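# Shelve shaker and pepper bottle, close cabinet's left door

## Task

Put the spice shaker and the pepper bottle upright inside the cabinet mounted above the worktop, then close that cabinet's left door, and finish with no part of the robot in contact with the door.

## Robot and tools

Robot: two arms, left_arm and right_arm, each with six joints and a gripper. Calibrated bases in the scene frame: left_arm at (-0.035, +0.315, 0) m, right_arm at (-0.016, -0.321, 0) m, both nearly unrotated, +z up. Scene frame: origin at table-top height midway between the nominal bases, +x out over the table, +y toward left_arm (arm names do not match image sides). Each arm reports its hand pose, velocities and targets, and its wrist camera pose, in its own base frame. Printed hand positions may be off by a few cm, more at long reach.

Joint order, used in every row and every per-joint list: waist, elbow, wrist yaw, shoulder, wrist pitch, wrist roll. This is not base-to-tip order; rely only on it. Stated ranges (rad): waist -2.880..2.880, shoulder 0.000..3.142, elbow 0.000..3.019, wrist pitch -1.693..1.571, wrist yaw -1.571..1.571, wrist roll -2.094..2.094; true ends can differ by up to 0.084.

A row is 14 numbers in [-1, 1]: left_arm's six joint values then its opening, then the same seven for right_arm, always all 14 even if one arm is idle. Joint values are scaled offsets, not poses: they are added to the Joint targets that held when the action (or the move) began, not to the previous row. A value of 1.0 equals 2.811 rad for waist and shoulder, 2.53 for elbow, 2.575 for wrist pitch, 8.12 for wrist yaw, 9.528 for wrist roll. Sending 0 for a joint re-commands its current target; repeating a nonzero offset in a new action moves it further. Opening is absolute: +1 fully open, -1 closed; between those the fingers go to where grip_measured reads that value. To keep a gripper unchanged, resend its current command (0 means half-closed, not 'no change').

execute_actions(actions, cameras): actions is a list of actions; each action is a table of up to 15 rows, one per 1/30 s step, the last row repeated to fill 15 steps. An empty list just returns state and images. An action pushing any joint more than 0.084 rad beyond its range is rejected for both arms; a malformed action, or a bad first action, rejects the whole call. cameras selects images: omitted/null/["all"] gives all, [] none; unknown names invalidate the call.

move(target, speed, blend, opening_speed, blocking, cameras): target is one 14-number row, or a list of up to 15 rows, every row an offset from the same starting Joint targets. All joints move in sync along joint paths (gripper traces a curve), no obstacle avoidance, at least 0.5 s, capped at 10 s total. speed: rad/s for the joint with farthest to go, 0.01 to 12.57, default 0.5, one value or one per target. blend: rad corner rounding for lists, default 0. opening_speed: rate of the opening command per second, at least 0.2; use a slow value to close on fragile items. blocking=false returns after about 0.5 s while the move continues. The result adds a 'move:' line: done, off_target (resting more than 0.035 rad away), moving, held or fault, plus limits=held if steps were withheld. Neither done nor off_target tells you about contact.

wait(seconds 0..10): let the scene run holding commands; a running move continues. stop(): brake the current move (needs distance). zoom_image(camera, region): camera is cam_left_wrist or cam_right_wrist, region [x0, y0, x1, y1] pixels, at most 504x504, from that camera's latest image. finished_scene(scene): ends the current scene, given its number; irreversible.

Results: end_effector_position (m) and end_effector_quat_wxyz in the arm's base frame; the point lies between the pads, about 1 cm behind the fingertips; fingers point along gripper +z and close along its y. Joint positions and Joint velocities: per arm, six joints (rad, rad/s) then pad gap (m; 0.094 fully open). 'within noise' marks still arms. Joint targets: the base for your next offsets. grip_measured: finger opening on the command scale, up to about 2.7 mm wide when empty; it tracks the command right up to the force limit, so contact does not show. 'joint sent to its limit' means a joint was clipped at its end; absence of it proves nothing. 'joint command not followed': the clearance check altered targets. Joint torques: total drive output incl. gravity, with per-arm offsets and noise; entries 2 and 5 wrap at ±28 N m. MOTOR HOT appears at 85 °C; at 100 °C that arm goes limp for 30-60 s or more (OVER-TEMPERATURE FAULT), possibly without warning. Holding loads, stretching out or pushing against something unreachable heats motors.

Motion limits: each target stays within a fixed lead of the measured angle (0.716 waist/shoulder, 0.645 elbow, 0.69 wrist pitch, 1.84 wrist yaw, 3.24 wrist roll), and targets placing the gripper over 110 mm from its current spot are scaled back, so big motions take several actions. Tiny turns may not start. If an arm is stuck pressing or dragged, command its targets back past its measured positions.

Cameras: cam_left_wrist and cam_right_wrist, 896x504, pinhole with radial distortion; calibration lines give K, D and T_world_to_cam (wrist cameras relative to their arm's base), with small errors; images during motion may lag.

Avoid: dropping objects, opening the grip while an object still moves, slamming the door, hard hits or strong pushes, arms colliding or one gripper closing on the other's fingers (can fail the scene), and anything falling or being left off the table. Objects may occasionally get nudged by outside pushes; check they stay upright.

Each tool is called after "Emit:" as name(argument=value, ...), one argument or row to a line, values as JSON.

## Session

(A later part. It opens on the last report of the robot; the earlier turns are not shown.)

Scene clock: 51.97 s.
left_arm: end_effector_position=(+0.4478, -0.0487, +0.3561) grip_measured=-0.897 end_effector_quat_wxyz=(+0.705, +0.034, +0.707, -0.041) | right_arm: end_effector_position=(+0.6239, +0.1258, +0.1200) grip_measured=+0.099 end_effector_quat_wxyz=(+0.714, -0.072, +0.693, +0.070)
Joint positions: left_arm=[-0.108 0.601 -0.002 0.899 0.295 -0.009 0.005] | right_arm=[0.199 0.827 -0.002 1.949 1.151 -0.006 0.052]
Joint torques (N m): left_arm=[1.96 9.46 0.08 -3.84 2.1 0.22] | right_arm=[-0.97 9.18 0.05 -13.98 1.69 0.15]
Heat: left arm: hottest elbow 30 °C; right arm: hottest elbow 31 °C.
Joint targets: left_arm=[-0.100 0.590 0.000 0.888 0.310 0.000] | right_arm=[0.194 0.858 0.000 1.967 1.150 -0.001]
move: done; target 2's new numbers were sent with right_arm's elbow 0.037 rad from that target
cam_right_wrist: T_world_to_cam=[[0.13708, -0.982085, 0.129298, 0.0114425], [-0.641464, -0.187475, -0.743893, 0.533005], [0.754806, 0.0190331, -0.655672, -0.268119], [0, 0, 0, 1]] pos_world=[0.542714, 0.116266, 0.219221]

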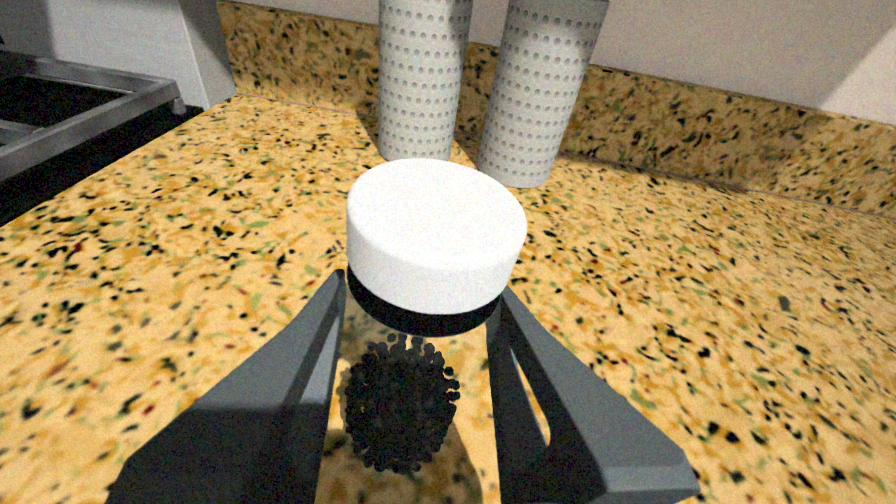

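Emit:
move(
  target=[0,0,0,0,0,0,-0.9,0,0,0,0,0,0,0.6],
  opening_speed=0.5,
  cameras=["cam_right_wrist"],
)

Emit:
zoom_image(
  camera="cam_right_wrist",
  region=[260, 130, 620, 500],
)

Scene clock: 54.50 s.
left_arm: end_effector_position=(+0.4478, -0.0487, +0.3561) grip_measured=-0.897 end_effector_quat_wxyz=(+0.705, +0.034, +0.707, -0.041) | right_arm: end_effector_position=(+0.6239, +0.1258, +0.1184) grip_measured=+0.596 end_effector_quat_wxyz=(+0.713, -0.072, +0.694, +0.070)
Joint positions: left_arm=[-0.108 0.601 -0.002 0.899 0.295 -0.009 0.005] | right_arm=[0.199 0.827 -0.002 1.952 1.151 -0.006 0.075]
Joint torques (N m): left_arm=[1.9 9.42 0.08 -3.72 2.17 0.22] | right_arm=[0.09 9.17 0.05 -14.33 2.04 0.13]
Heat: left arm: hottest elbow 30 °C; right arm: hottest elbow 31 °C.
Joint targets: left_arm=[-0.100 0.590 0.000 0.888 0.310 0.000] | right_arm=[0.194 0.858 0.000 1.967 1.150 -0.001]
move: done
cam_right_wrist: T_world_to_cam=[[0.137455, -0.982013, 0.129446, 0.0114504], [-0.643345, -0.187881, -0.742164, 0.53281], [0.753135, 0.0187358, -0.657599, -0.267833], [0, 0, 0, 1]] pos_world=[0.542921, 0.116367, 0.217824]

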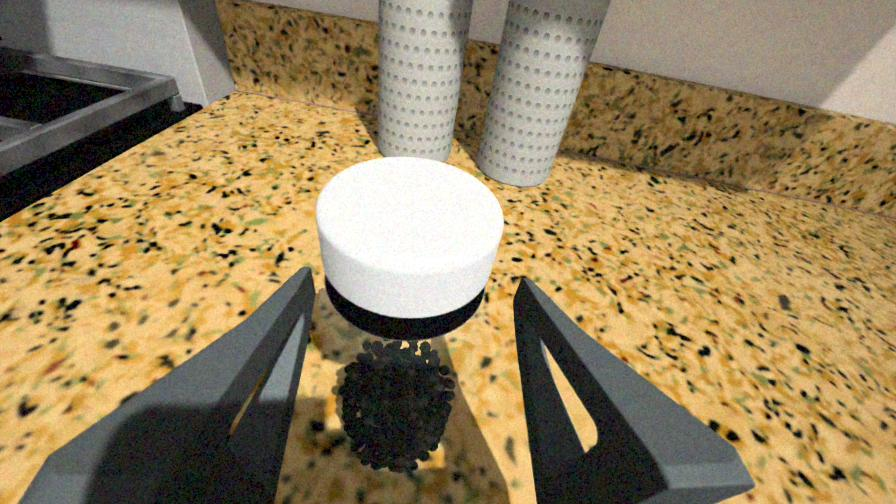

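Scaled by 1.362 (camera's finer frame: 1280x720).

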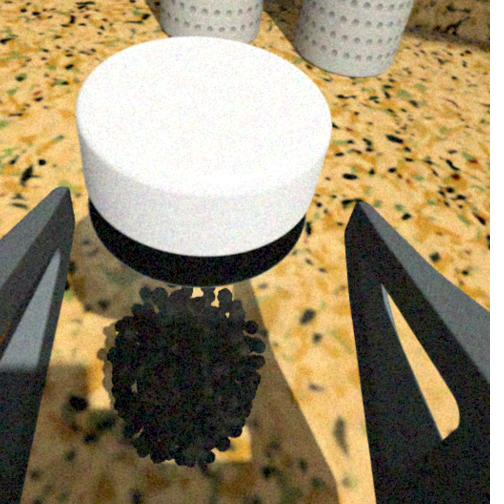

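Emit:
move(
  target=[0,0,0,0,0,0,-0.9,0.0085,0.002,0,0.007,0.0035,0,0.6],
  speed=0.15,
  cameras=["cam_right_wrist"],
)

Emit:
zoom_image(
  camera="cam_right_wrist",
  region=[260, 130, 620, 500],
)

Scene clock: 55.50 s.
left_arm: end_effector_position=(+0.4478, -0.0487, +0.3561) grip_measured=-0.897 end_effector_quat_wxyz=(+0.705, +0.034, +0.707, -0.041) | right_arm: end_effector_position=(+0.6231, +0.1284, +0.1076) grip_measured=+0.597 end_effector_quat_wxyz=(+0.707, -0.074, +0.700, +0.071)
Joint positions: left_arm=[-0.108 0.601 -0.002 0.899 0.295 -0.009 0.005] | right_arm=[0.203 0.827 -0.002 1.97 1.151 -0.006 0.075]
Joint torques (N m): left_arm=[1.85 9.43 0.07 -3.84 2.15 0.21] | right_arm=[1.32 9.39 0.06 -14.45 2.11 0.13]
Heat: left arm: hottest elbow 30 °C; right arm: hottest elbow 31 °C.
Joint targets: left_arm=[-0.100 0.590 0.000 0.888 0.310 0.000] | right_arm=[0.218 0.863 0.000 1.987 1.159 -0.001]
move: off_target (right_arm); right_arm: the elbow is farthest, 0.036 rad from its target
cam_right_wrist: T_world_to_cam=[[0.143771, -0.980966, 0.130522, 0.0112269], [-0.655267, -0.193202, -0.730272, 0.531503], [0.741589, 0.0194658, -0.670572, -0.2658], [0, 0, 0, 1]] pos_world=[0.543776, 0.118875, 0.208439]

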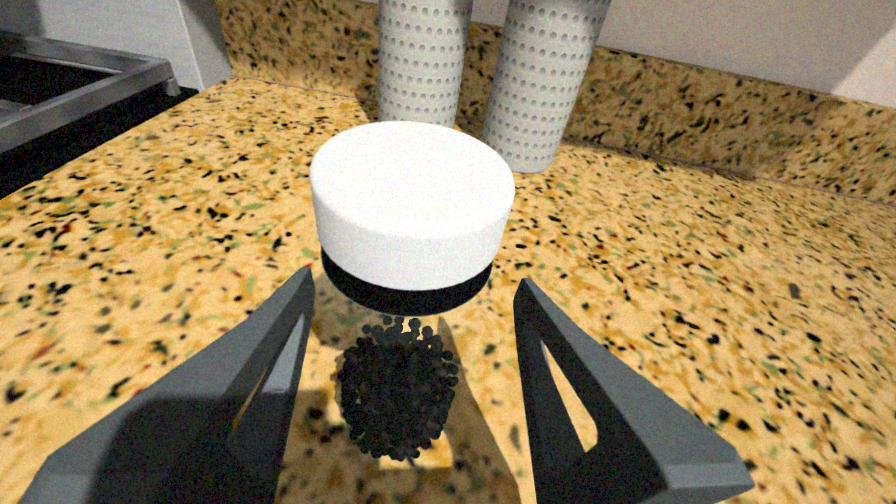

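Scaled by 1.362 (camera's finer frame: 1280x720).

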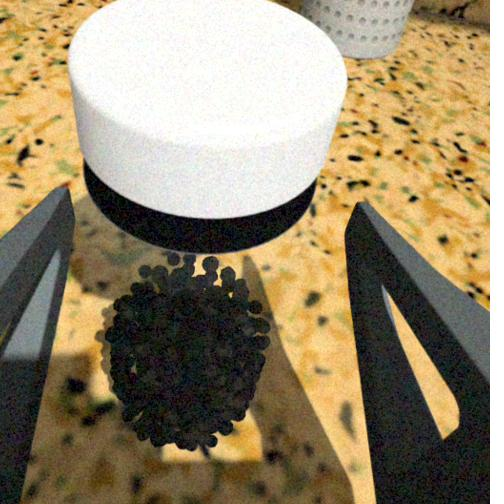

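Emit:
move(
  target=[0,0,0,0,0,0,-0.9,0.001,0,0,0.001,0,0,-0.3],
  opening_speed=0.6,
  cameras=["cam_right_wrist"],
)

Emit:
zoom_image(
  camera="cam_right_wrist",
  region=[260, 130, 620, 500],
)

Scene clock: 57.30 s.
left_arm: end_effector_position=(+0.4478, -0.0487, +0.3561) grip_measured=-0.897 end_effector_quat_wxyz=(+0.705, +0.034, +0.707, -0.041) | right_arm: end_effector_position=(+0.6225, +0.1310, +0.1071) grip_measured=+0.099 end_effector_quat_wxyz=(+0.706, -0.076, +0.700, +0.072)
Joint positions: left_arm=[-0.108 0.601 -0.002 0.899 0.295 -0.009 0.005] | right_arm=[0.208 0.827 -0.002 1.97 1.151 -0.006 0.052]
Joint torques (N m): left_arm=[1.79 9.43 0.09 -3.78 2.09 0.22] | right_arm=[1.9 9.46 0.04 -13.74 2.39 0.17]
Heat: left arm: hottest elbow 30 °C; right arm: hottest elbow 31 °C.
Joint targets: left_arm=[-0.100 0.590 0.000 0.888 0.310 0.000] | right_arm=[0.221 0.863 0.000 1.990 1.159 -0.001]
move: off_target (right_arm); right_arm: the elbow is farthest, 0.036 rad from its target
cam_right_wrist: T_world_to_cam=[[0.14799, -0.98033, 0.130585, 0.0112068], [-0.654925, -0.196082, -0.729812, 0.531465], [0.741062, 0.0224816, -0.671061, -0.265797], [0, 0, 0, 1]] pos_world=[0.543383, 0.121173, 0.208039]

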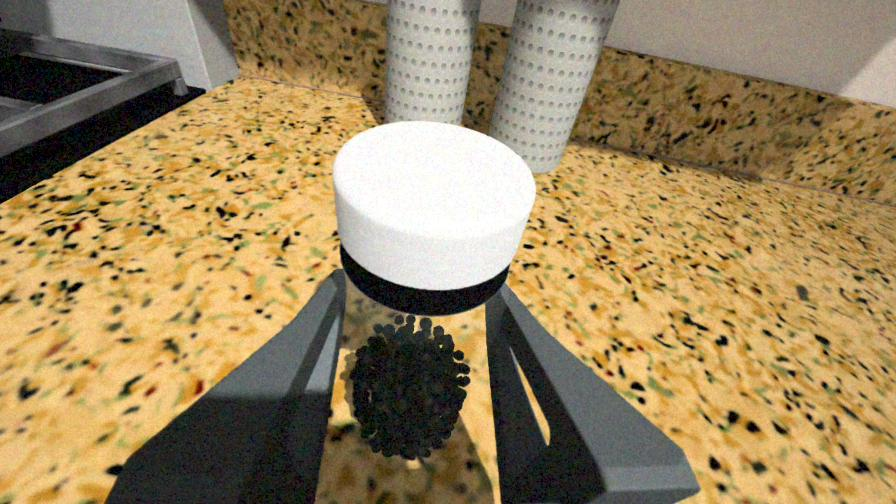

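Scaled by 1.362 (camera's finer frame: 1280x720).

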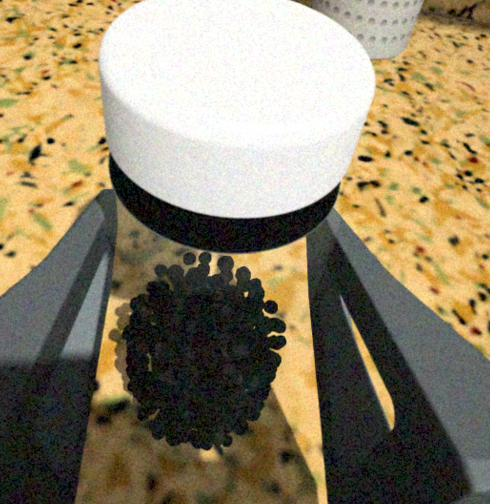

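Emit:
move(
  target=[
    [0,0,0,0,0,0,-0.9,0,0,0,-0.03,-0.0265,0,-0.3],
    [0,0,0,0,0,0,-0.9,0,-0.0526,0,-0.2437,-0.2171,0,-0.3],
    [0,0,0,0,0,0,-0.9,-0.0178,0.2676,0,-0.2668,-0.5511,0,-0.3],
  ],
  speed=[0.3,0.7,0.7],
  blend=[0.03,0.1,0],
  cameras=["cam_right_wrist"],
)

Scene clock: 61.07 s.
left_arm: end_effector_position=(+0.4478, -0.0487, +0.3561) grip_measured=-0.897 end_effector_quat_wxyz=(+0.705, +0.034, +0.707, -0.041) | right_arm: end_effector_position=(+0.5822, +0.1100, +0.5713) grip_measured=+0.099 end_effector_quat_wxyz=(+0.680, -0.071, +0.727, +0.063)
Joint positions: left_arm=[-0.108 0.601 -0.002 0.899 0.295 -0.009 0.005] | right_arm=[0.187 1.465 -0.002 1.265 -0.266 -0.006 0.052]
Joint torques (N m): left_arm=[1.96 9.43 0.08 -3.9 2.11 0.21] | right_arm=[-1.14 18.5 0.1 -12.4 2.02 0.11]
Heat: left arm: hottest elbow 30 °C; right arm: hottest elbow 32 °C.
Joint targets: left_arm=[-0.100 0.590 0.000 0.888 0.310 0.000] | right_arm=[0.171 1.540 0.000 1.239 -0.260 -0.001]
move: off_target (right_arm); right_arm: the elbow is farthest, 0.075 rad from its target
cam_right_wrist: T_world_to_cam=[[0.137542, -0.981328, 0.134451, -0.0599445], [-0.710554, -0.192325, -0.676848, 0.841358], [0.690069, -0.00243977, -0.72374, 0.138533], [0, 0, 0, 1]] pos_world=[0.510478, 0.103327, 0.677794]

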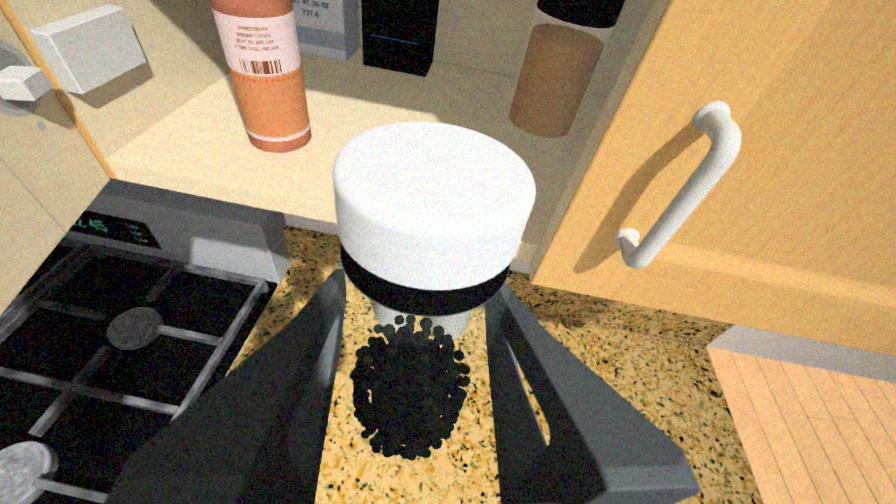

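Emit:
move(
  target=[
    [0,0,0,0,0,0,-0.9,-0.0015,0.0198,0,0.0121,0.0093,0,-0.3],
    [0,0,0,0,0,0,-0.9,-0.0015,0.2431,0,0.1985,-0.0155,0,-0.3],
  ],
  speed=[0.3,0.5],
  blend=[0.02,0],
  cameras=["cam_right_wrist"],
)

Scene clock: 63.27 s.
left_arm: end_effector_position=(+0.4478, -0.0487, +0.3561) grip_measured=-0.897 end_effector_quat_wxyz=(+0.705, +0.034, +0.707, -0.041) | right_arm: end_effector_position=(+0.7640, +0.1414, +0.6000) grip_measured=+0.099 end_effector_quat_wxyz=(+0.704, -0.068, +0.704, +0.063)
Joint positions: left_arm=[-0.108 0.601 -0.002 0.899 0.295 -0.009 0.005] | right_arm=[0.183 2.077 -0.003 1.777 -0.299 -0.007 0.052]
Joint torques (N m): left_arm=[1.79 9.44 0.08 -3.9 2.11 0.21] | right_arm=[-1.14 18.43 0.06 -16.67 1.89 0.14]
Heat: left arm: hottest elbow 30 °C; right arm: hottest elbow 33 °C.
Joint targets: left_arm=[-0.100 0.590 0.000 0.888 0.310 0.000] | right_arm=[0.167 2.155 0.000 1.798 -0.300 -0.001]
move: off_target (right_arm); right_arm: the elbow is farthest, 0.078 rad from its target
cam_right_wrist: T_world_to_cam=[[0.125356, -0.983318, 0.131799, -0.0468042], [-0.66482, -0.181865, -0.724527, 0.988202], [0.736411, 0.00320148, -0.676527, -0.0306002], [0, 0, 0, 1]] pos_world=[0.685378, 0.133794, 0.701446]

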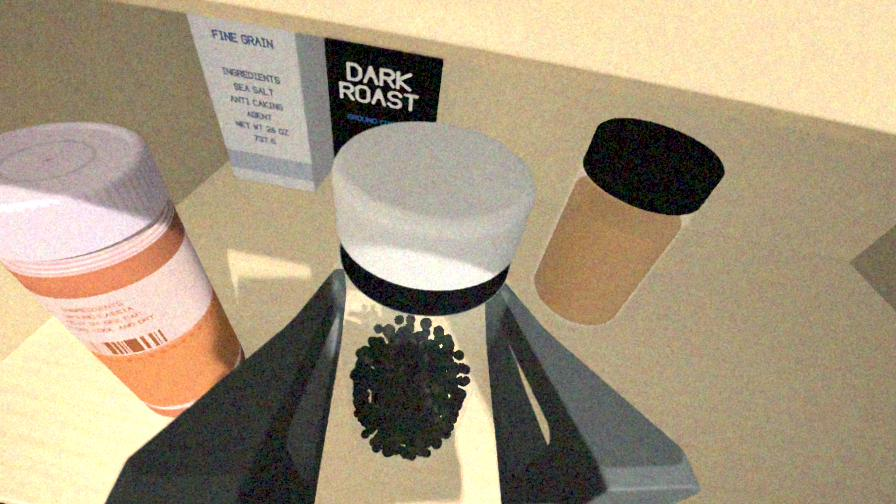

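Emit:
move(
  target=[0,0,0,0,0,0,-0.9,0,-0.04,0,-0.004,0.009,0,-0.3],
  speed=0.12,
  cameras=[],
)

Scene clock: 64.90 s.
left_arm: end_effector_position=(+0.4478, -0.0487, +0.3561) grip_measured=-0.897 end_effector_quat_wxyz=(+0.705, +0.034, +0.707, -0.041) | right_arm: end_effector_position=(+0.7655, +0.1417, +0.5952) grip_measured=+0.099 end_effector_quat_wxyz=(+0.705, -0.068, +0.703, +0.063)
Joint positions: left_arm=[-0.108 0.601 -0.002 0.899 0.295 -0.009 0.005] | right_arm=[0.183 2.063 -0.003 1.777 -0.284 -0.007 0.052]
Joint torques (N m): left_arm=[1.9 9.39 0.09 -3.78 2.07 0.22] | right_arm=[-1.38 10.36 0.03 -18.14 2.22 0.2]
Heat: left arm: hottest elbow 30 °C; right arm: hottest elbow 33 °C.
Joint targets: left_arm=[-0.100 0.590 0.000 0.888 0.310 0.000] | right_arm=[0.167 2.054 0.000 1.786 -0.277 -0.001]
move: done

Emit:
move(
  target=[
    [0,0,0,0,0,0,-0.9,0,-0.019,0,-0.001,0.016,0,-0.3],
  ],
  speed=0.12,
  cameras=["cam_right_wrist"],
)

Scene clock: 65.90 s.
left_arm: end_effector_position=(+0.4478, -0.0487, +0.3561) grip_measured=-0.897 end_effector_quat_wxyz=(+0.705, +0.034, +0.707, -0.041) | right_arm: end_effector_position=(+0.7663, +0.1419, +0.5838) grip_measured=+0.099 end_effector_quat_wxyz=(+0.707, -0.068, +0.701, +0.063)
Joint positions: left_arm=[-0.108 0.601 -0.002 0.899 0.295 -0.009 0.005] | right_arm=[0.183 2.017 -0.003 1.769 -0.239 -0.007 0.052]
Joint torques (N m): left_arm=[1.67 9.43 0.09 -3.84 2.11 0.23] | right_arm=[-1.08 10.7 0.05 -16.5 2.09 0.2]
Heat: left arm: hottest elbow 30 °C; right arm: hottest elbow 33 °C.
Joint targets: left_arm=[-0.100 0.590 0.000 0.888 0.310 0.000] | right_arm=[0.167 2.005 0.000 1.784 -0.236 -0.001]
move: done
cam_right_wrist: T_world_to_cam=[[0.124417, -0.983499, 0.131336, -0.0435095], [-0.659357, -0.180862, -0.729752, 0.976818], [0.741464, 0.00419583, -0.670979, -0.0505363], [0, 0, 0, 1]] pos_world=[0.686956, 0.13409, 0.68464]

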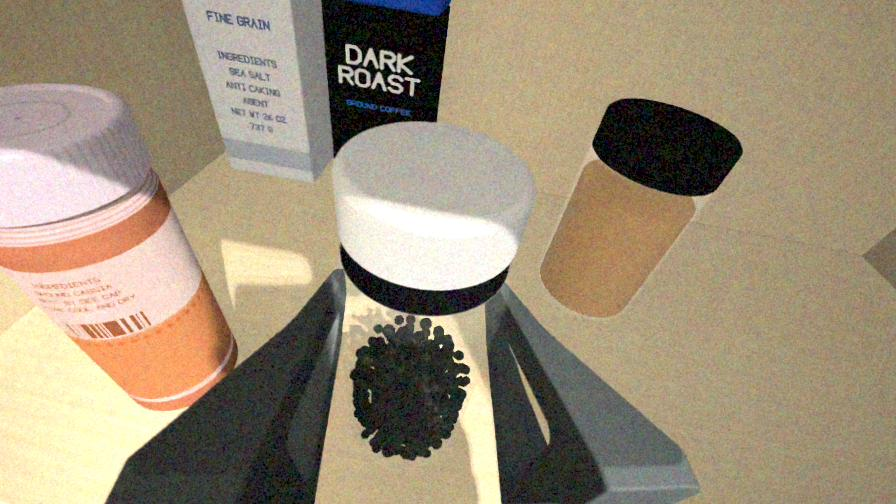

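Emit:
move(
  target=[
    [0,0,0,0,0,0,-0.9,0,-0.005,0,0.002,0.006,0,-0.3],
  ],
  speed=0.1,
  cameras=[],
)

Emit:
move(
  target=[
    [0,0,0,0,0,0,-0.9,0,-0.005,0,0.001,0.005,0,-0.3],
  ],
  speed=0.1,
  cameras=[],
)

Scene clock: 66.70 s.
left_arm: end_effector_position=(+0.4478, -0.0487, +0.3561) grip_measured=-0.897 end_effector_quat_wxyz=(+0.705, +0.034, +0.707, -0.041) | right_arm: end_effector_position=(+0.7682, +0.1419, +0.5766) grip_measured=+0.099 end_effector_quat_wxyz=(+0.706, -0.068, +0.702, +0.063)
Joint positions: left_arm=[-0.108 0.601 -0.002 0.899 0.295 -0.009 0.005] | right_arm=[0.183 2.001 -0.003 1.77 -0.226 -0.007 0.052]
Joint torques (N m): left_arm=[2.02 9.4 0.08 -3.72 2.14 0.2] | right_arm=[-1.03 10.74 0.08 -16.62 2.11 0.15]
Heat: left arm: hottest elbow 30 °C; right arm: hottest elbow 33 °C.
Joint targets: left_arm=[-0.100 0.590 0.000 0.888 0.310 0.000] | right_arm=[0.167 1.993 0.000 1.789 -0.220 -0.001]
move: done

Scene clock: 67.47 s.
left_arm: end_effector_position=(+0.4478, -0.0487, +0.3561) grip_measured=-0.897 end_effector_quat_wxyz=(+0.705, +0.034, +0.707, -0.041) | right_arm: end_effector_position=(+0.7686, +0.1420, +0.5763) grip_measured=+0.099 end_effector_quat_wxyz=(+0.708, -0.067, +0.700, +0.063)
Joint positions: left_arm=[-0.108 0.601 -0.002 0.899 0.295 -0.009 0.005] | right_arm=[0.183 1.995 -0.003 1.77 -0.213 -0.007 0.052]
Joint torques (N m): left_arm=[1.96 9.39 0.08 -3.72 2.13 0.21] | right_arm=[-0.15 10.06 0.07 -17.38 2.07 0.19]
Heat: left arm: hottest elbow 31 °C; right arm: hottest elbow 33 °C.
Joint targets: left_arm=[-0.100 0.590 0.000 0.888 0.310 0.000] | right_arm=[0.167 1.980 0.000 1.792 -0.207 -0.001]
move: done

Emit:
move(
  target=[
    [0,0,0,0,0,0,-0.9,0,-0.003,0,0.002,0.001,0,-0.3],
  ],
  speed=0.1,
  cameras=[],
)

Emit:
move(
  target=[
    [0,0,0,0,0,0,-0.9,0,-0.003,0,0.002,0.001,0,-0.3],
  ],
  speed=0.1,
  cameras=["cam_right_wrist"],
)

Scene clock: 68.33 s.
left_arm: end_effector_position=(+0.4478, -0.0487, +0.3561) grip_measured=-0.897 end_effector_quat_wxyz=(+0.705, +0.034, +0.707, -0.041) | right_arm: end_effector_position=(+0.7689, +0.1421, +0.5757) grip_measured=+0.099 end_effector_quat_wxyz=(+0.709, -0.067, +0.699, +0.064)
Joint positions: left_arm=[-0.108 0.601 -0.002 0.899 0.295 -0.009 0.005] | right_arm=[0.183 1.991 -0.003 1.77 -0.207 -0.007 0.052]
Joint torques (N m): left_arm=[1.85 9.44 0.07 -3.84 2.15 0.22] | right_arm=[-0.85 9.74 0.02 -16.85 1.95 0.2]
Heat: left arm: hottest elbow 31 °C; right arm: hottest elbow 33 °C.
Joint targets: left_arm=[-0.100 0.590 0.000 0.888 0.310 0.000] | right_arm=[0.167 1.973 0.000 1.797 -0.205 -0.001]
move: done

Scene clock: 69.03 s.
left_arm: end_effector_position=(+0.4478, -0.0487, +0.3561) grip_measured=-0.897 end_effector_quat_wxyz=(+0.705, +0.034, +0.707, -0.041) | right_arm: end_effector_position=(+0.7692, +0.1421, +0.5753) grip_measured=+0.099 end_effector_quat_wxyz=(+0.711, -0.067, +0.697, +0.064)
Joint positions: left_arm=[-0.108 0.601 -0.002 0.899 0.295 -0.009 0.005] | right_arm=[0.183 1.988 -0.003 1.77 -0.2 -0.007 0.052]
Joint torques (N m): left_arm=[1.9 9.43 0.07 -3.72 2.14 0.22] | right_arm=[-0.91 9.48 0.07 -15.27 1.72 0.18]
Heat: left arm: hottest elbow 31 °C; right arm: hottest elbow 33 °C.
Joint targets: left_arm=[-0.100 0.590 0.000 0.888 0.310 0.000] | right_arm=[0.167 1.965 0.000 1.803 -0.202 -0.001]
move: done
cam_right_wrist: T_world_to_cam=[[0.122722, -0.983788, 0.130767, -0.0408354], [-0.652274, -0.179262, -0.736481, 0.970727], [0.747983, 0.00508668, -0.663699, -0.0676964], [0, 0, 0, 1]] pos_world=[0.688827, 0.134185, 0.675332]

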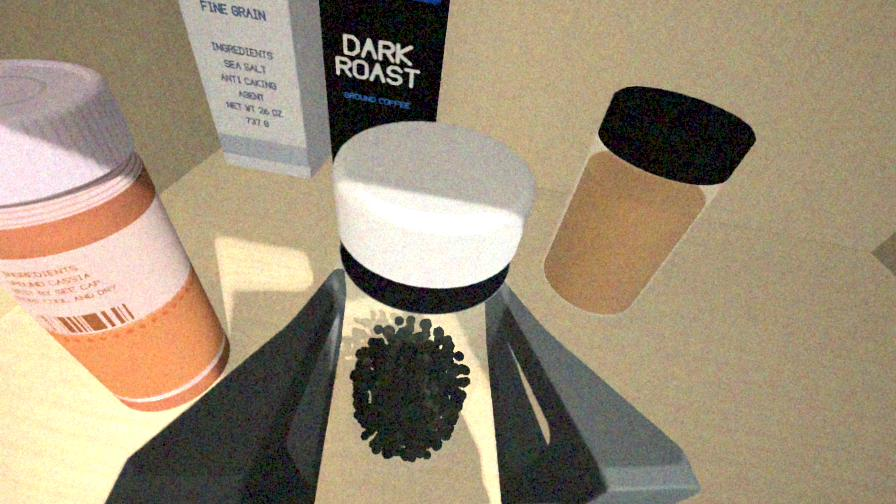

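Emit:
move(
  target=[
    [0,0,0,0,0,0,-0.9,0,0.001,0,-0.0035,0,0,-0.3],
    [0,0,0,0,0,0,-0.9,0,0.001,0,-0.0035,0,0,0.3],
  ],
  speed=0.1,
  opening_speed=0.5,
  cameras=["cam_right_wrist"],
)

Emit:
zoom_image(
  camera="cam_right_wrist",
  region=[260, 90, 620, 460],
)

Scene clock: 71.47 s.
left_arm: end_effector_position=(+0.4478, -0.0487, +0.3561) grip_measured=-0.897 end_effector_quat_wxyz=(+0.705, +0.034, +0.707, -0.041) | right_arm: end_effector_position=(+0.7757, +0.1433, +0.5518) grip_measured=+0.296 end_effector_quat_wxyz=(+0.698, -0.068, +0.710, +0.063)
Joint positions: left_arm=[-0.108 0.601 -0.002 0.899 0.295 -0.009 0.005] | right_arm=[0.183 1.964 -0.003 1.781 -0.2 -0.007 0.061]
Joint torques (N m): left_arm=[2.02 9.42 0.07 -3.84 2.11 0.21] | right_arm=[-0.67 12.26 0.07 -18.61 1.55 0.15]
Heat: left arm: hottest elbow 31 °C; right arm: hottest elbow 33 °C.
Joint targets: left_arm=[-0.100 0.590 0.000 0.888 0.310 0.000] | right_arm=[0.167 1.968 0.000 1.793 -0.202 -0.001]
move: done
cam_right_wrist: T_world_to_cam=[[0.127304, -0.982947, 0.132698, -0.0421383], [-0.677287, -0.183887, -0.712368, 0.964604], [0.724621, 0.000813031, -0.689147, -0.0554085], [0, 0, 0, 1]] pos_world=[0.698829, 0.136004, 0.65456]

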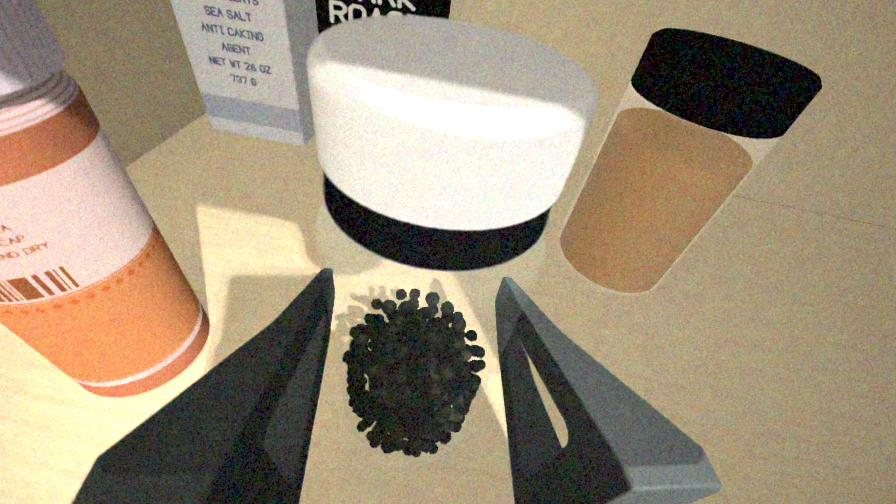

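Scaled by 1.362 (camera's finer frame: 1280x720).

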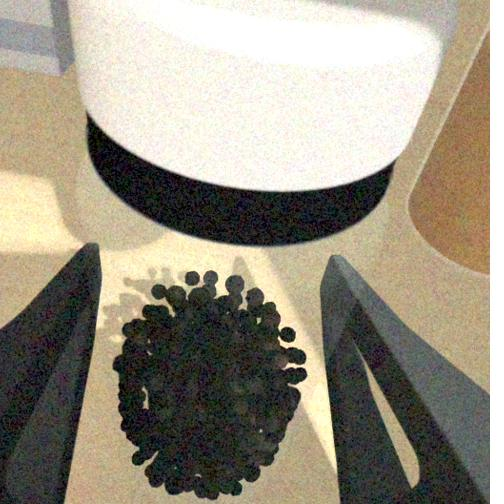

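Emit:
move(
  target=[
    [0,0,0,0,0,0,-0.9,0.0055,0,0,0,0,0,0.45],
    [0,0,0,0,0,0,-0.9,0.0055,-0.2486,0,-0.2021,0.0241,0,0.45],
  ],
  speed=[0.2,0.5],
  opening_speed=1,
  cameras=["cam_right_wrist"],
)

Scene clock: 74.53 s.
left_arm: end_effector_position=(+0.4478, -0.0487, +0.3561) grip_measured=-0.897 end_effector_quat_wxyz=(+0.705, +0.034, +0.707, -0.041) | right_arm: end_effector_position=(+0.5775, +0.1067, +0.5351) grip_measured=+0.447 end_effector_quat_wxyz=(+0.684, -0.069, +0.723, +0.062)
Joint positions: left_arm=[-0.108 0.601 -0.002 0.899 0.295 -0.009 0.005] | right_arm=[0.183 1.337 -0.003 1.236 -0.157 -0.005 0.068]
Joint torques (N m): left_arm=[1.85 9.4 0.08 -3.78 2.11 0.21] | right_arm=[0.09 11.99 0.08 -10.81 2.63 0.12]
Heat: left arm: hottest elbow 31 °C; right arm: hottest elbow 33 °C.
Joint targets: left_arm=[-0.100 0.590 0.000 0.888 0.310 0.000] | right_arm=[0.182 1.339 0.000 1.225 -0.140 -0.001]
move: done
cam_right_wrist: T_world_to_cam=[[0.132401, -0.982199, 0.133246, -0.0539704], [-0.704531, -0.187813, -0.68437, 0.812928], [0.697213, -0.00326502, -0.716857, 0.107765], [0, 0, 0, 1]] pos_world=[0.504744, 0.100021, 0.640786]

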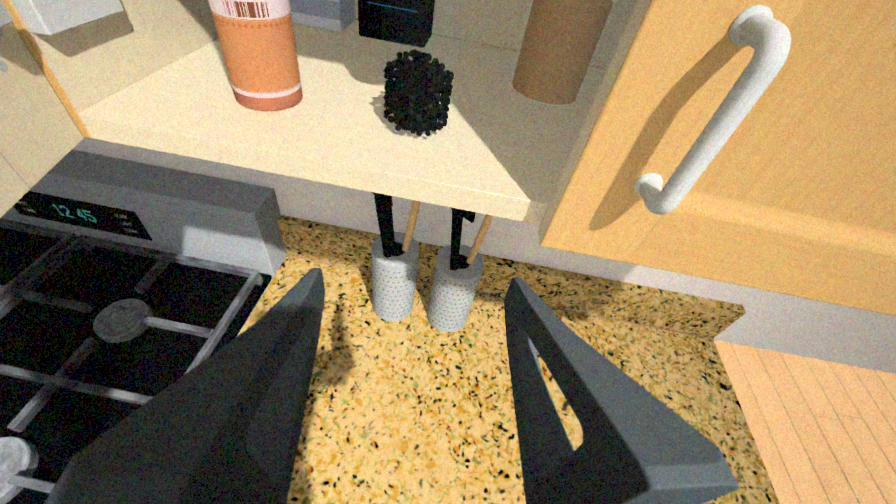

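Emit:
move(
  target=[-0.0423,0.3202,0.1023,0.1103,-0.1837,0,-0.9,-0.0701,-0.3316,0,-0.1885,0.426,0,0.45],
  speed=0.9,
)

Scene clock: 79.20 s.
left_arm: end_effector_position=(+0.4689, -0.2307, +0.5736) grip_measured=-0.897 end_effector_quat_wxyz=(+0.617, +0.350, +0.610, -0.353) | right_arm: end_effector_position=(+0.3326, +0.0006, +0.5160) grip_measured=+0.447 end_effector_quat_wxyz=(+0.915, -0.003, +0.403, -0.001)
Joint positions: left_arm=[-0.212 1.348 0.828 1.179 -0.155 -0.009 0.005] | right_arm=[0.002 0.5 -0.003 0.702 0.942 -0.005 0.068]
Joint torques (N m): left_arm=[0.73 14.98 0.06 -5.42 0.99 0.22] | right_arm=[-0.91 10.86 0.11 -1.08 1.69 0.12]
Heat: left arm: hottest elbow 32 °C; right arm: hottest elbow 33 °C.
Joint targets: left_arm=[-0.219 1.399 0.830 1.198 -0.163 0.000] | right_arm=[-0.015 0.500 0.000 0.695 0.957 -0.001]
move: off_target (left_arm); left_arm: the elbow is farthest, 0.052 rad from its target
cam_left_wrist: T_world_to_cam=[[-0.889259, -0.433553, 0.145774, 0.21839], [-0.389164, 0.549672, -0.739197, 0.754285], [0.240353, -0.714067, -0.657524, 0.224642], [0, 0, 0, 1]] pos_world=[0.433752, -0.159516, 0.673438]
cam_right_wrist: T_world_to_cam=[[-0.12707, -0.990158, 0.0586502, 0.00157624], [-0.0188235, -0.0567117, -0.998213, 0.541242], [0.991715, -0.127947, -0.0114319, -0.197262], [0, 0, 0, 1]] pos_world=[0.206016, 0.00701639, 0.537927]

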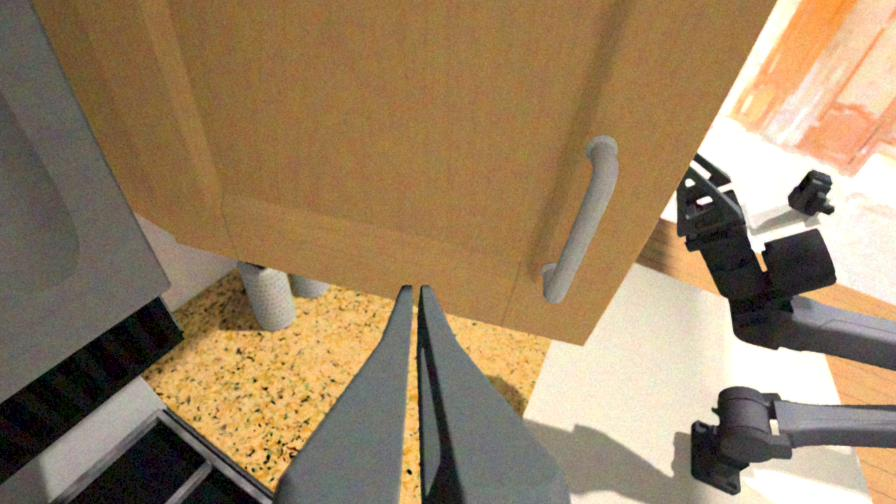

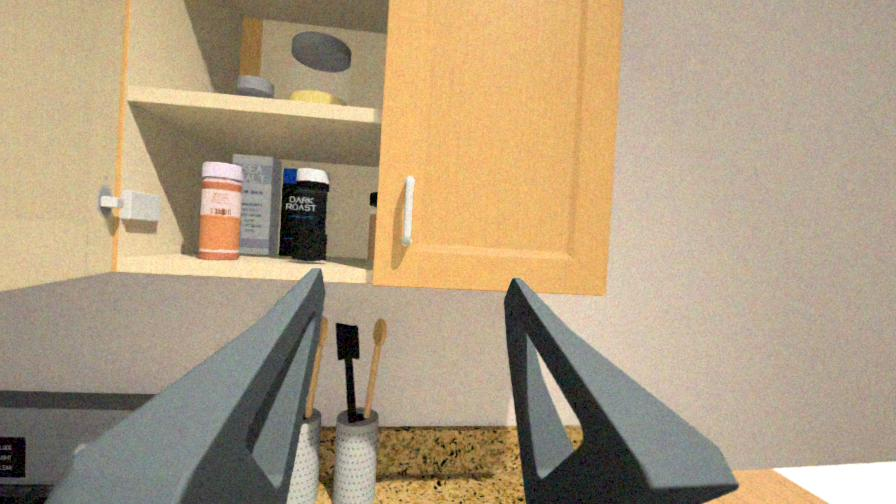

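Emit:
move(
  target=[
    [-0.0733,0.0439,-0.0302,0.0427,0.0058,0,-0.9,0,0,0,0,0,0,0.45],
    [-0.1373,0.1229,-0.0764,0.1128,0.005,0,-0.9,0,0,0,0,0,0,0.45],
    [-0.1587,0.2632,-0.1083,0.2124,-0.0225,0,-0.9,0,0,0,0,0,0,0.45],
    [-0.1498,0.4352,-0.1176,0.3138,-0.0804,0,-0.9,0,0,0,0,0,0,0.45],
  ],
  speed=[0.35,0.35,0.3,0.3],
  blend=[0.05,0.05,0.05,0],
)

Emit:
zoom_image(
  camera="cam_right_wrist",
  region=[280, 130, 440, 290],
)

Scene clock: 84.57 s.
left_arm: end_effector_position=(+0.6777, -0.5017, +0.6075) grip_measured=-0.897 end_effector_quat_wxyz=(+0.695, +0.182, +0.666, -0.199) | right_arm: end_effector_position=(+0.3326, +0.0006, +0.5160) grip_measured=+0.447 end_effector_quat_wxyz=(+0.915, -0.003, +0.403, -0.001)
Joint positions: left_arm=[-0.66 2.446 -0.114 2.026 -0.372 -0.007 0.005] | right_arm=[0.002 0.5 -0.003 0.702 0.942 -0.005 0.068]
Joint torques (N m): left_arm=[2.73 15.02 -0.39 -13.39 1.5 0.2] | right_arm=[-0.91 10.74 0.05 -1.2 1.72 0.17]
Motor temperatures (°C): left_arm=[27 33 23 30 26 23 25] | right_arm=[23 34 26 27 27 22 25]
Heat: left arm: hottest elbow 33 °C; right arm: hottest elbow 34 °C.
Joint targets: left_arm=[-0.640 2.501 -0.125 2.081 -0.371 0.000] | right_arm=[-0.015 0.500 0.000 0.695 0.957 -0.001]
move: off_target (left_arm); left_arm: the shoulder is farthest, 0.054 rad from its target
cam_left_wrist: T_world_to_cam=[[-0.581434, -0.798295, 0.157037, -0.116795], [-0.585252, 0.276305, -0.762323, 1.01942], [0.565168, -0.535146, -0.627856, -0.145055], [0, 0, 0, 1]] pos_world=[0.610689, -0.452532, 0.704393]
cam_right_wrist: T_world_to_cam=[[-0.12707, -0.990158, 0.0586502, 0.00157624], [-0.0188235, -0.0567117, -0.998213, 0.541242], [0.991715, -0.127947, -0.0114319, -0.197262], [0, 0, 0, 1]] pos_world=[0.206016, 0.00701639, 0.537927]

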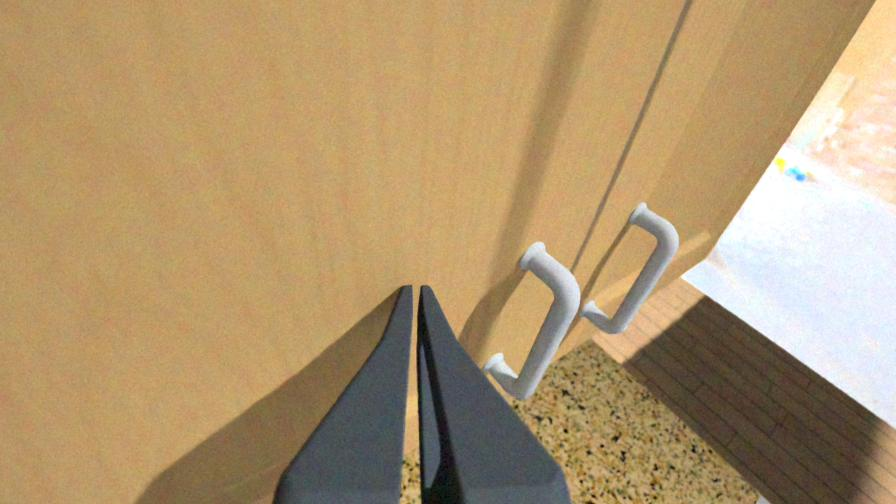

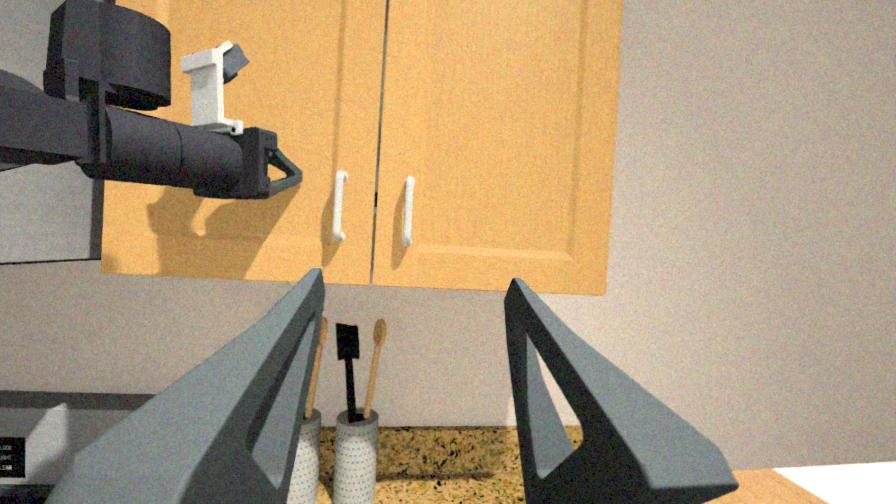

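Scaled by 3.150 (camera's finer frame: 1280x720).

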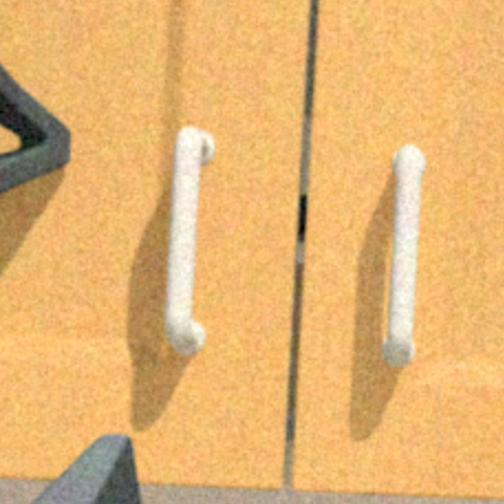

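Emit:
move(
  target=[0,0.014,0,0.013,0,0,-0.9,0,0,0,0,0,0,0.45],
  speed=0.15,
  cameras=["cam_right_wrist"],
)

Emit:
zoom_image(
  camera="cam_right_wrist",
  region=[280, 130, 440, 290],
)

Scene clock: 85.57 s.
left_arm: end_effector_position=(+0.6779, -0.5078, +0.6130) grip_measured=-0.897 end_effector_quat_wxyz=(+0.700, +0.181, +0.660, -0.204) | right_arm: end_effector_position=(+0.3326, +0.0006, +0.5160) grip_measured=+0.447 end_effector_quat_wxyz=(+0.915, -0.003, +0.403, -0.001)
Joint positions: left_arm=[-0.665 2.488 -0.114 2.05 -0.375 -0.007 0.005] | right_arm=[0.002 0.5 -0.003 0.702 0.942 -0.005 0.068]
Joint torques (N m): left_arm=[3.31 13.83 -0.37 -12.98 1.68 0.2] | right_arm=[-1.03 10.59 0.03 -0.5 1.57 0.16]
Heat: left arm: hottest elbow 34 °C; right arm: hottest elbow 34 °C.
Joint targets: left_arm=[-0.640 2.536 -0.125 2.117 -0.371 0.000] | right_arm=[-0.015 0.500 0.000 0.695 0.957 -0.001]
move: off_target (left_arm); left_arm: the shoulder is farthest, 0.068 rad from its target
cam_right_wrist: T_world_to_cam=[[-0.12707, -0.990158, 0.0586502, 0.00157624], [-0.0188235, -0.0567117, -0.998213, 0.541242], [0.991715, -0.127947, -0.0114319, -0.197262], [0, 0, 0, 1]] pos_world=[0.206016, 0.00701639, 0.537927]

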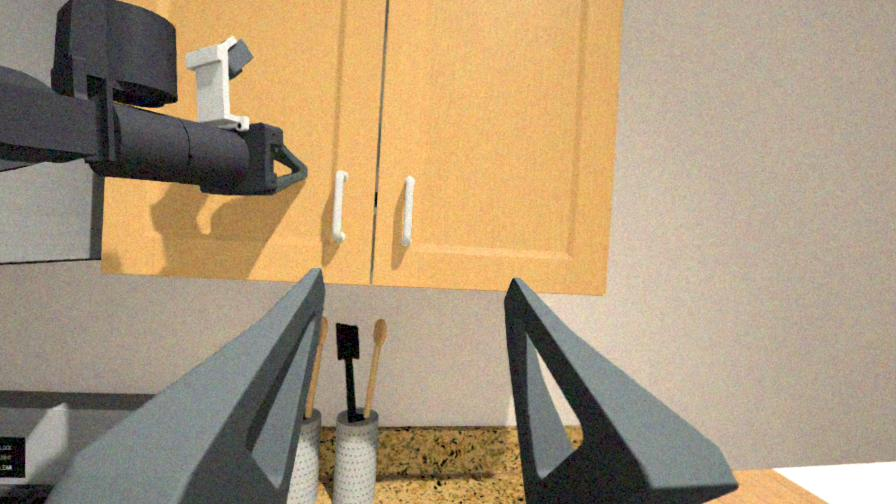

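Scaled by 3.150 (camera's finer frame: 1280x720).

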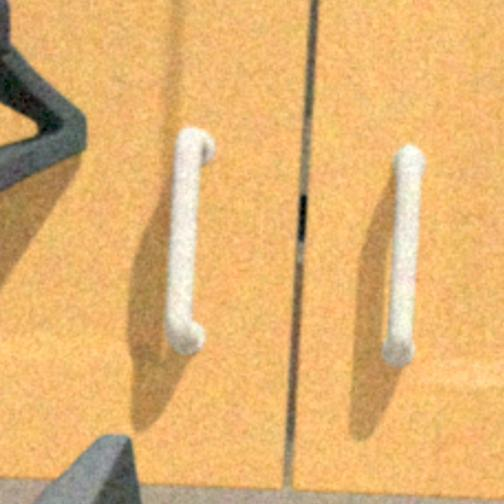

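Emit:
move(
  target=[0.004,-0.345,0.006,-0.215,0.08,0,-0.9,0,0,0,0,0,0,0.45],
  speed=0.7,
  cameras=["cam_right_wrist"],
)

Emit:
zoom_image(
  camera="cam_right_wrist",
  region=[280, 130, 440, 290],
)

Scene clock: 87.70 s.
left_arm: end_effector_position=(+0.5659, -0.4022, +0.5634) grip_measured=-0.897 end_effector_quat_wxyz=(+0.670, +0.196, +0.689, -0.194) | right_arm: end_effector_position=(+0.3326, +0.0006, +0.5160) grip_measured=+0.447 end_effector_quat_wxyz=(+0.915, -0.003, +0.403, -0.001)
Joint positions: left_arm=[-0.637 1.675 -0.078 1.522 -0.179 -0.007 0.005] | right_arm=[0.002 0.5 -0.003 0.702 0.942 -0.005 0.068]
Joint torques (N m): left_arm=[1.79 9.69 0.08 -12.1 2.25 0.2] | right_arm=[-0.44 10.89 0.06 -1.38 1.83 0.16]
Heat: left arm: hottest elbow 34 °C; right arm: hottest elbow 34 °C.
Joint targets: left_arm=[-0.628 1.663 -0.076 1.513 -0.165 0.000] | right_arm=[-0.015 0.500 0.000 0.695 0.957 -0.001]
move: done
cam_right_wrist: T_world_to_cam=[[-0.12707, -0.990158, 0.0586502, 0.00157624], [-0.0188235, -0.0567117, -0.998213, 0.541242], [0.991715, -0.127947, -0.0114319, -0.197262], [0, 0, 0, 1]] pos_world=[0.206016, 0.00701639, 0.537927]

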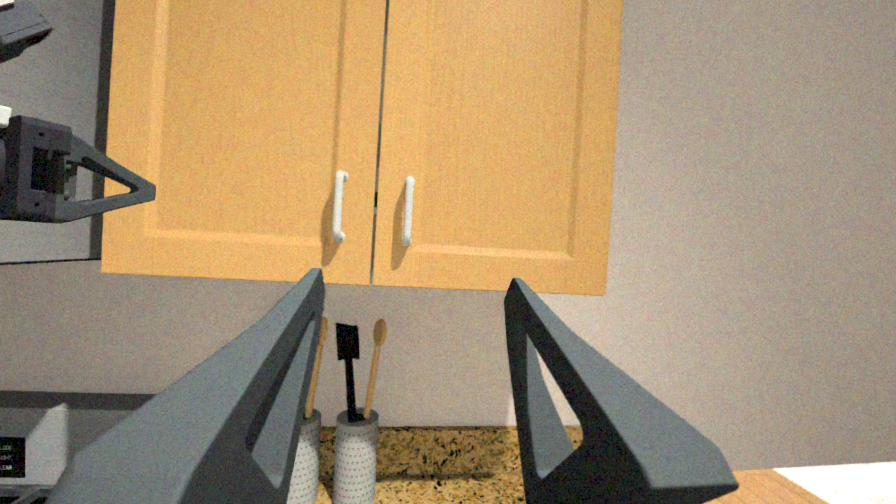

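Scaled by 3.150 (camera's finer frame: 1280x720).

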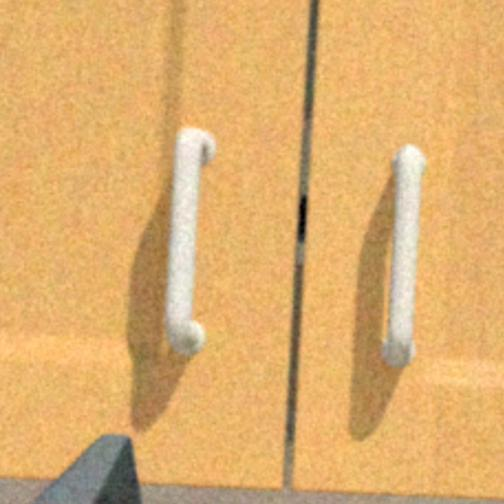

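Closed.

Emit:
finished_scene(
  scene=2,
)

The scene is finished: the task was done.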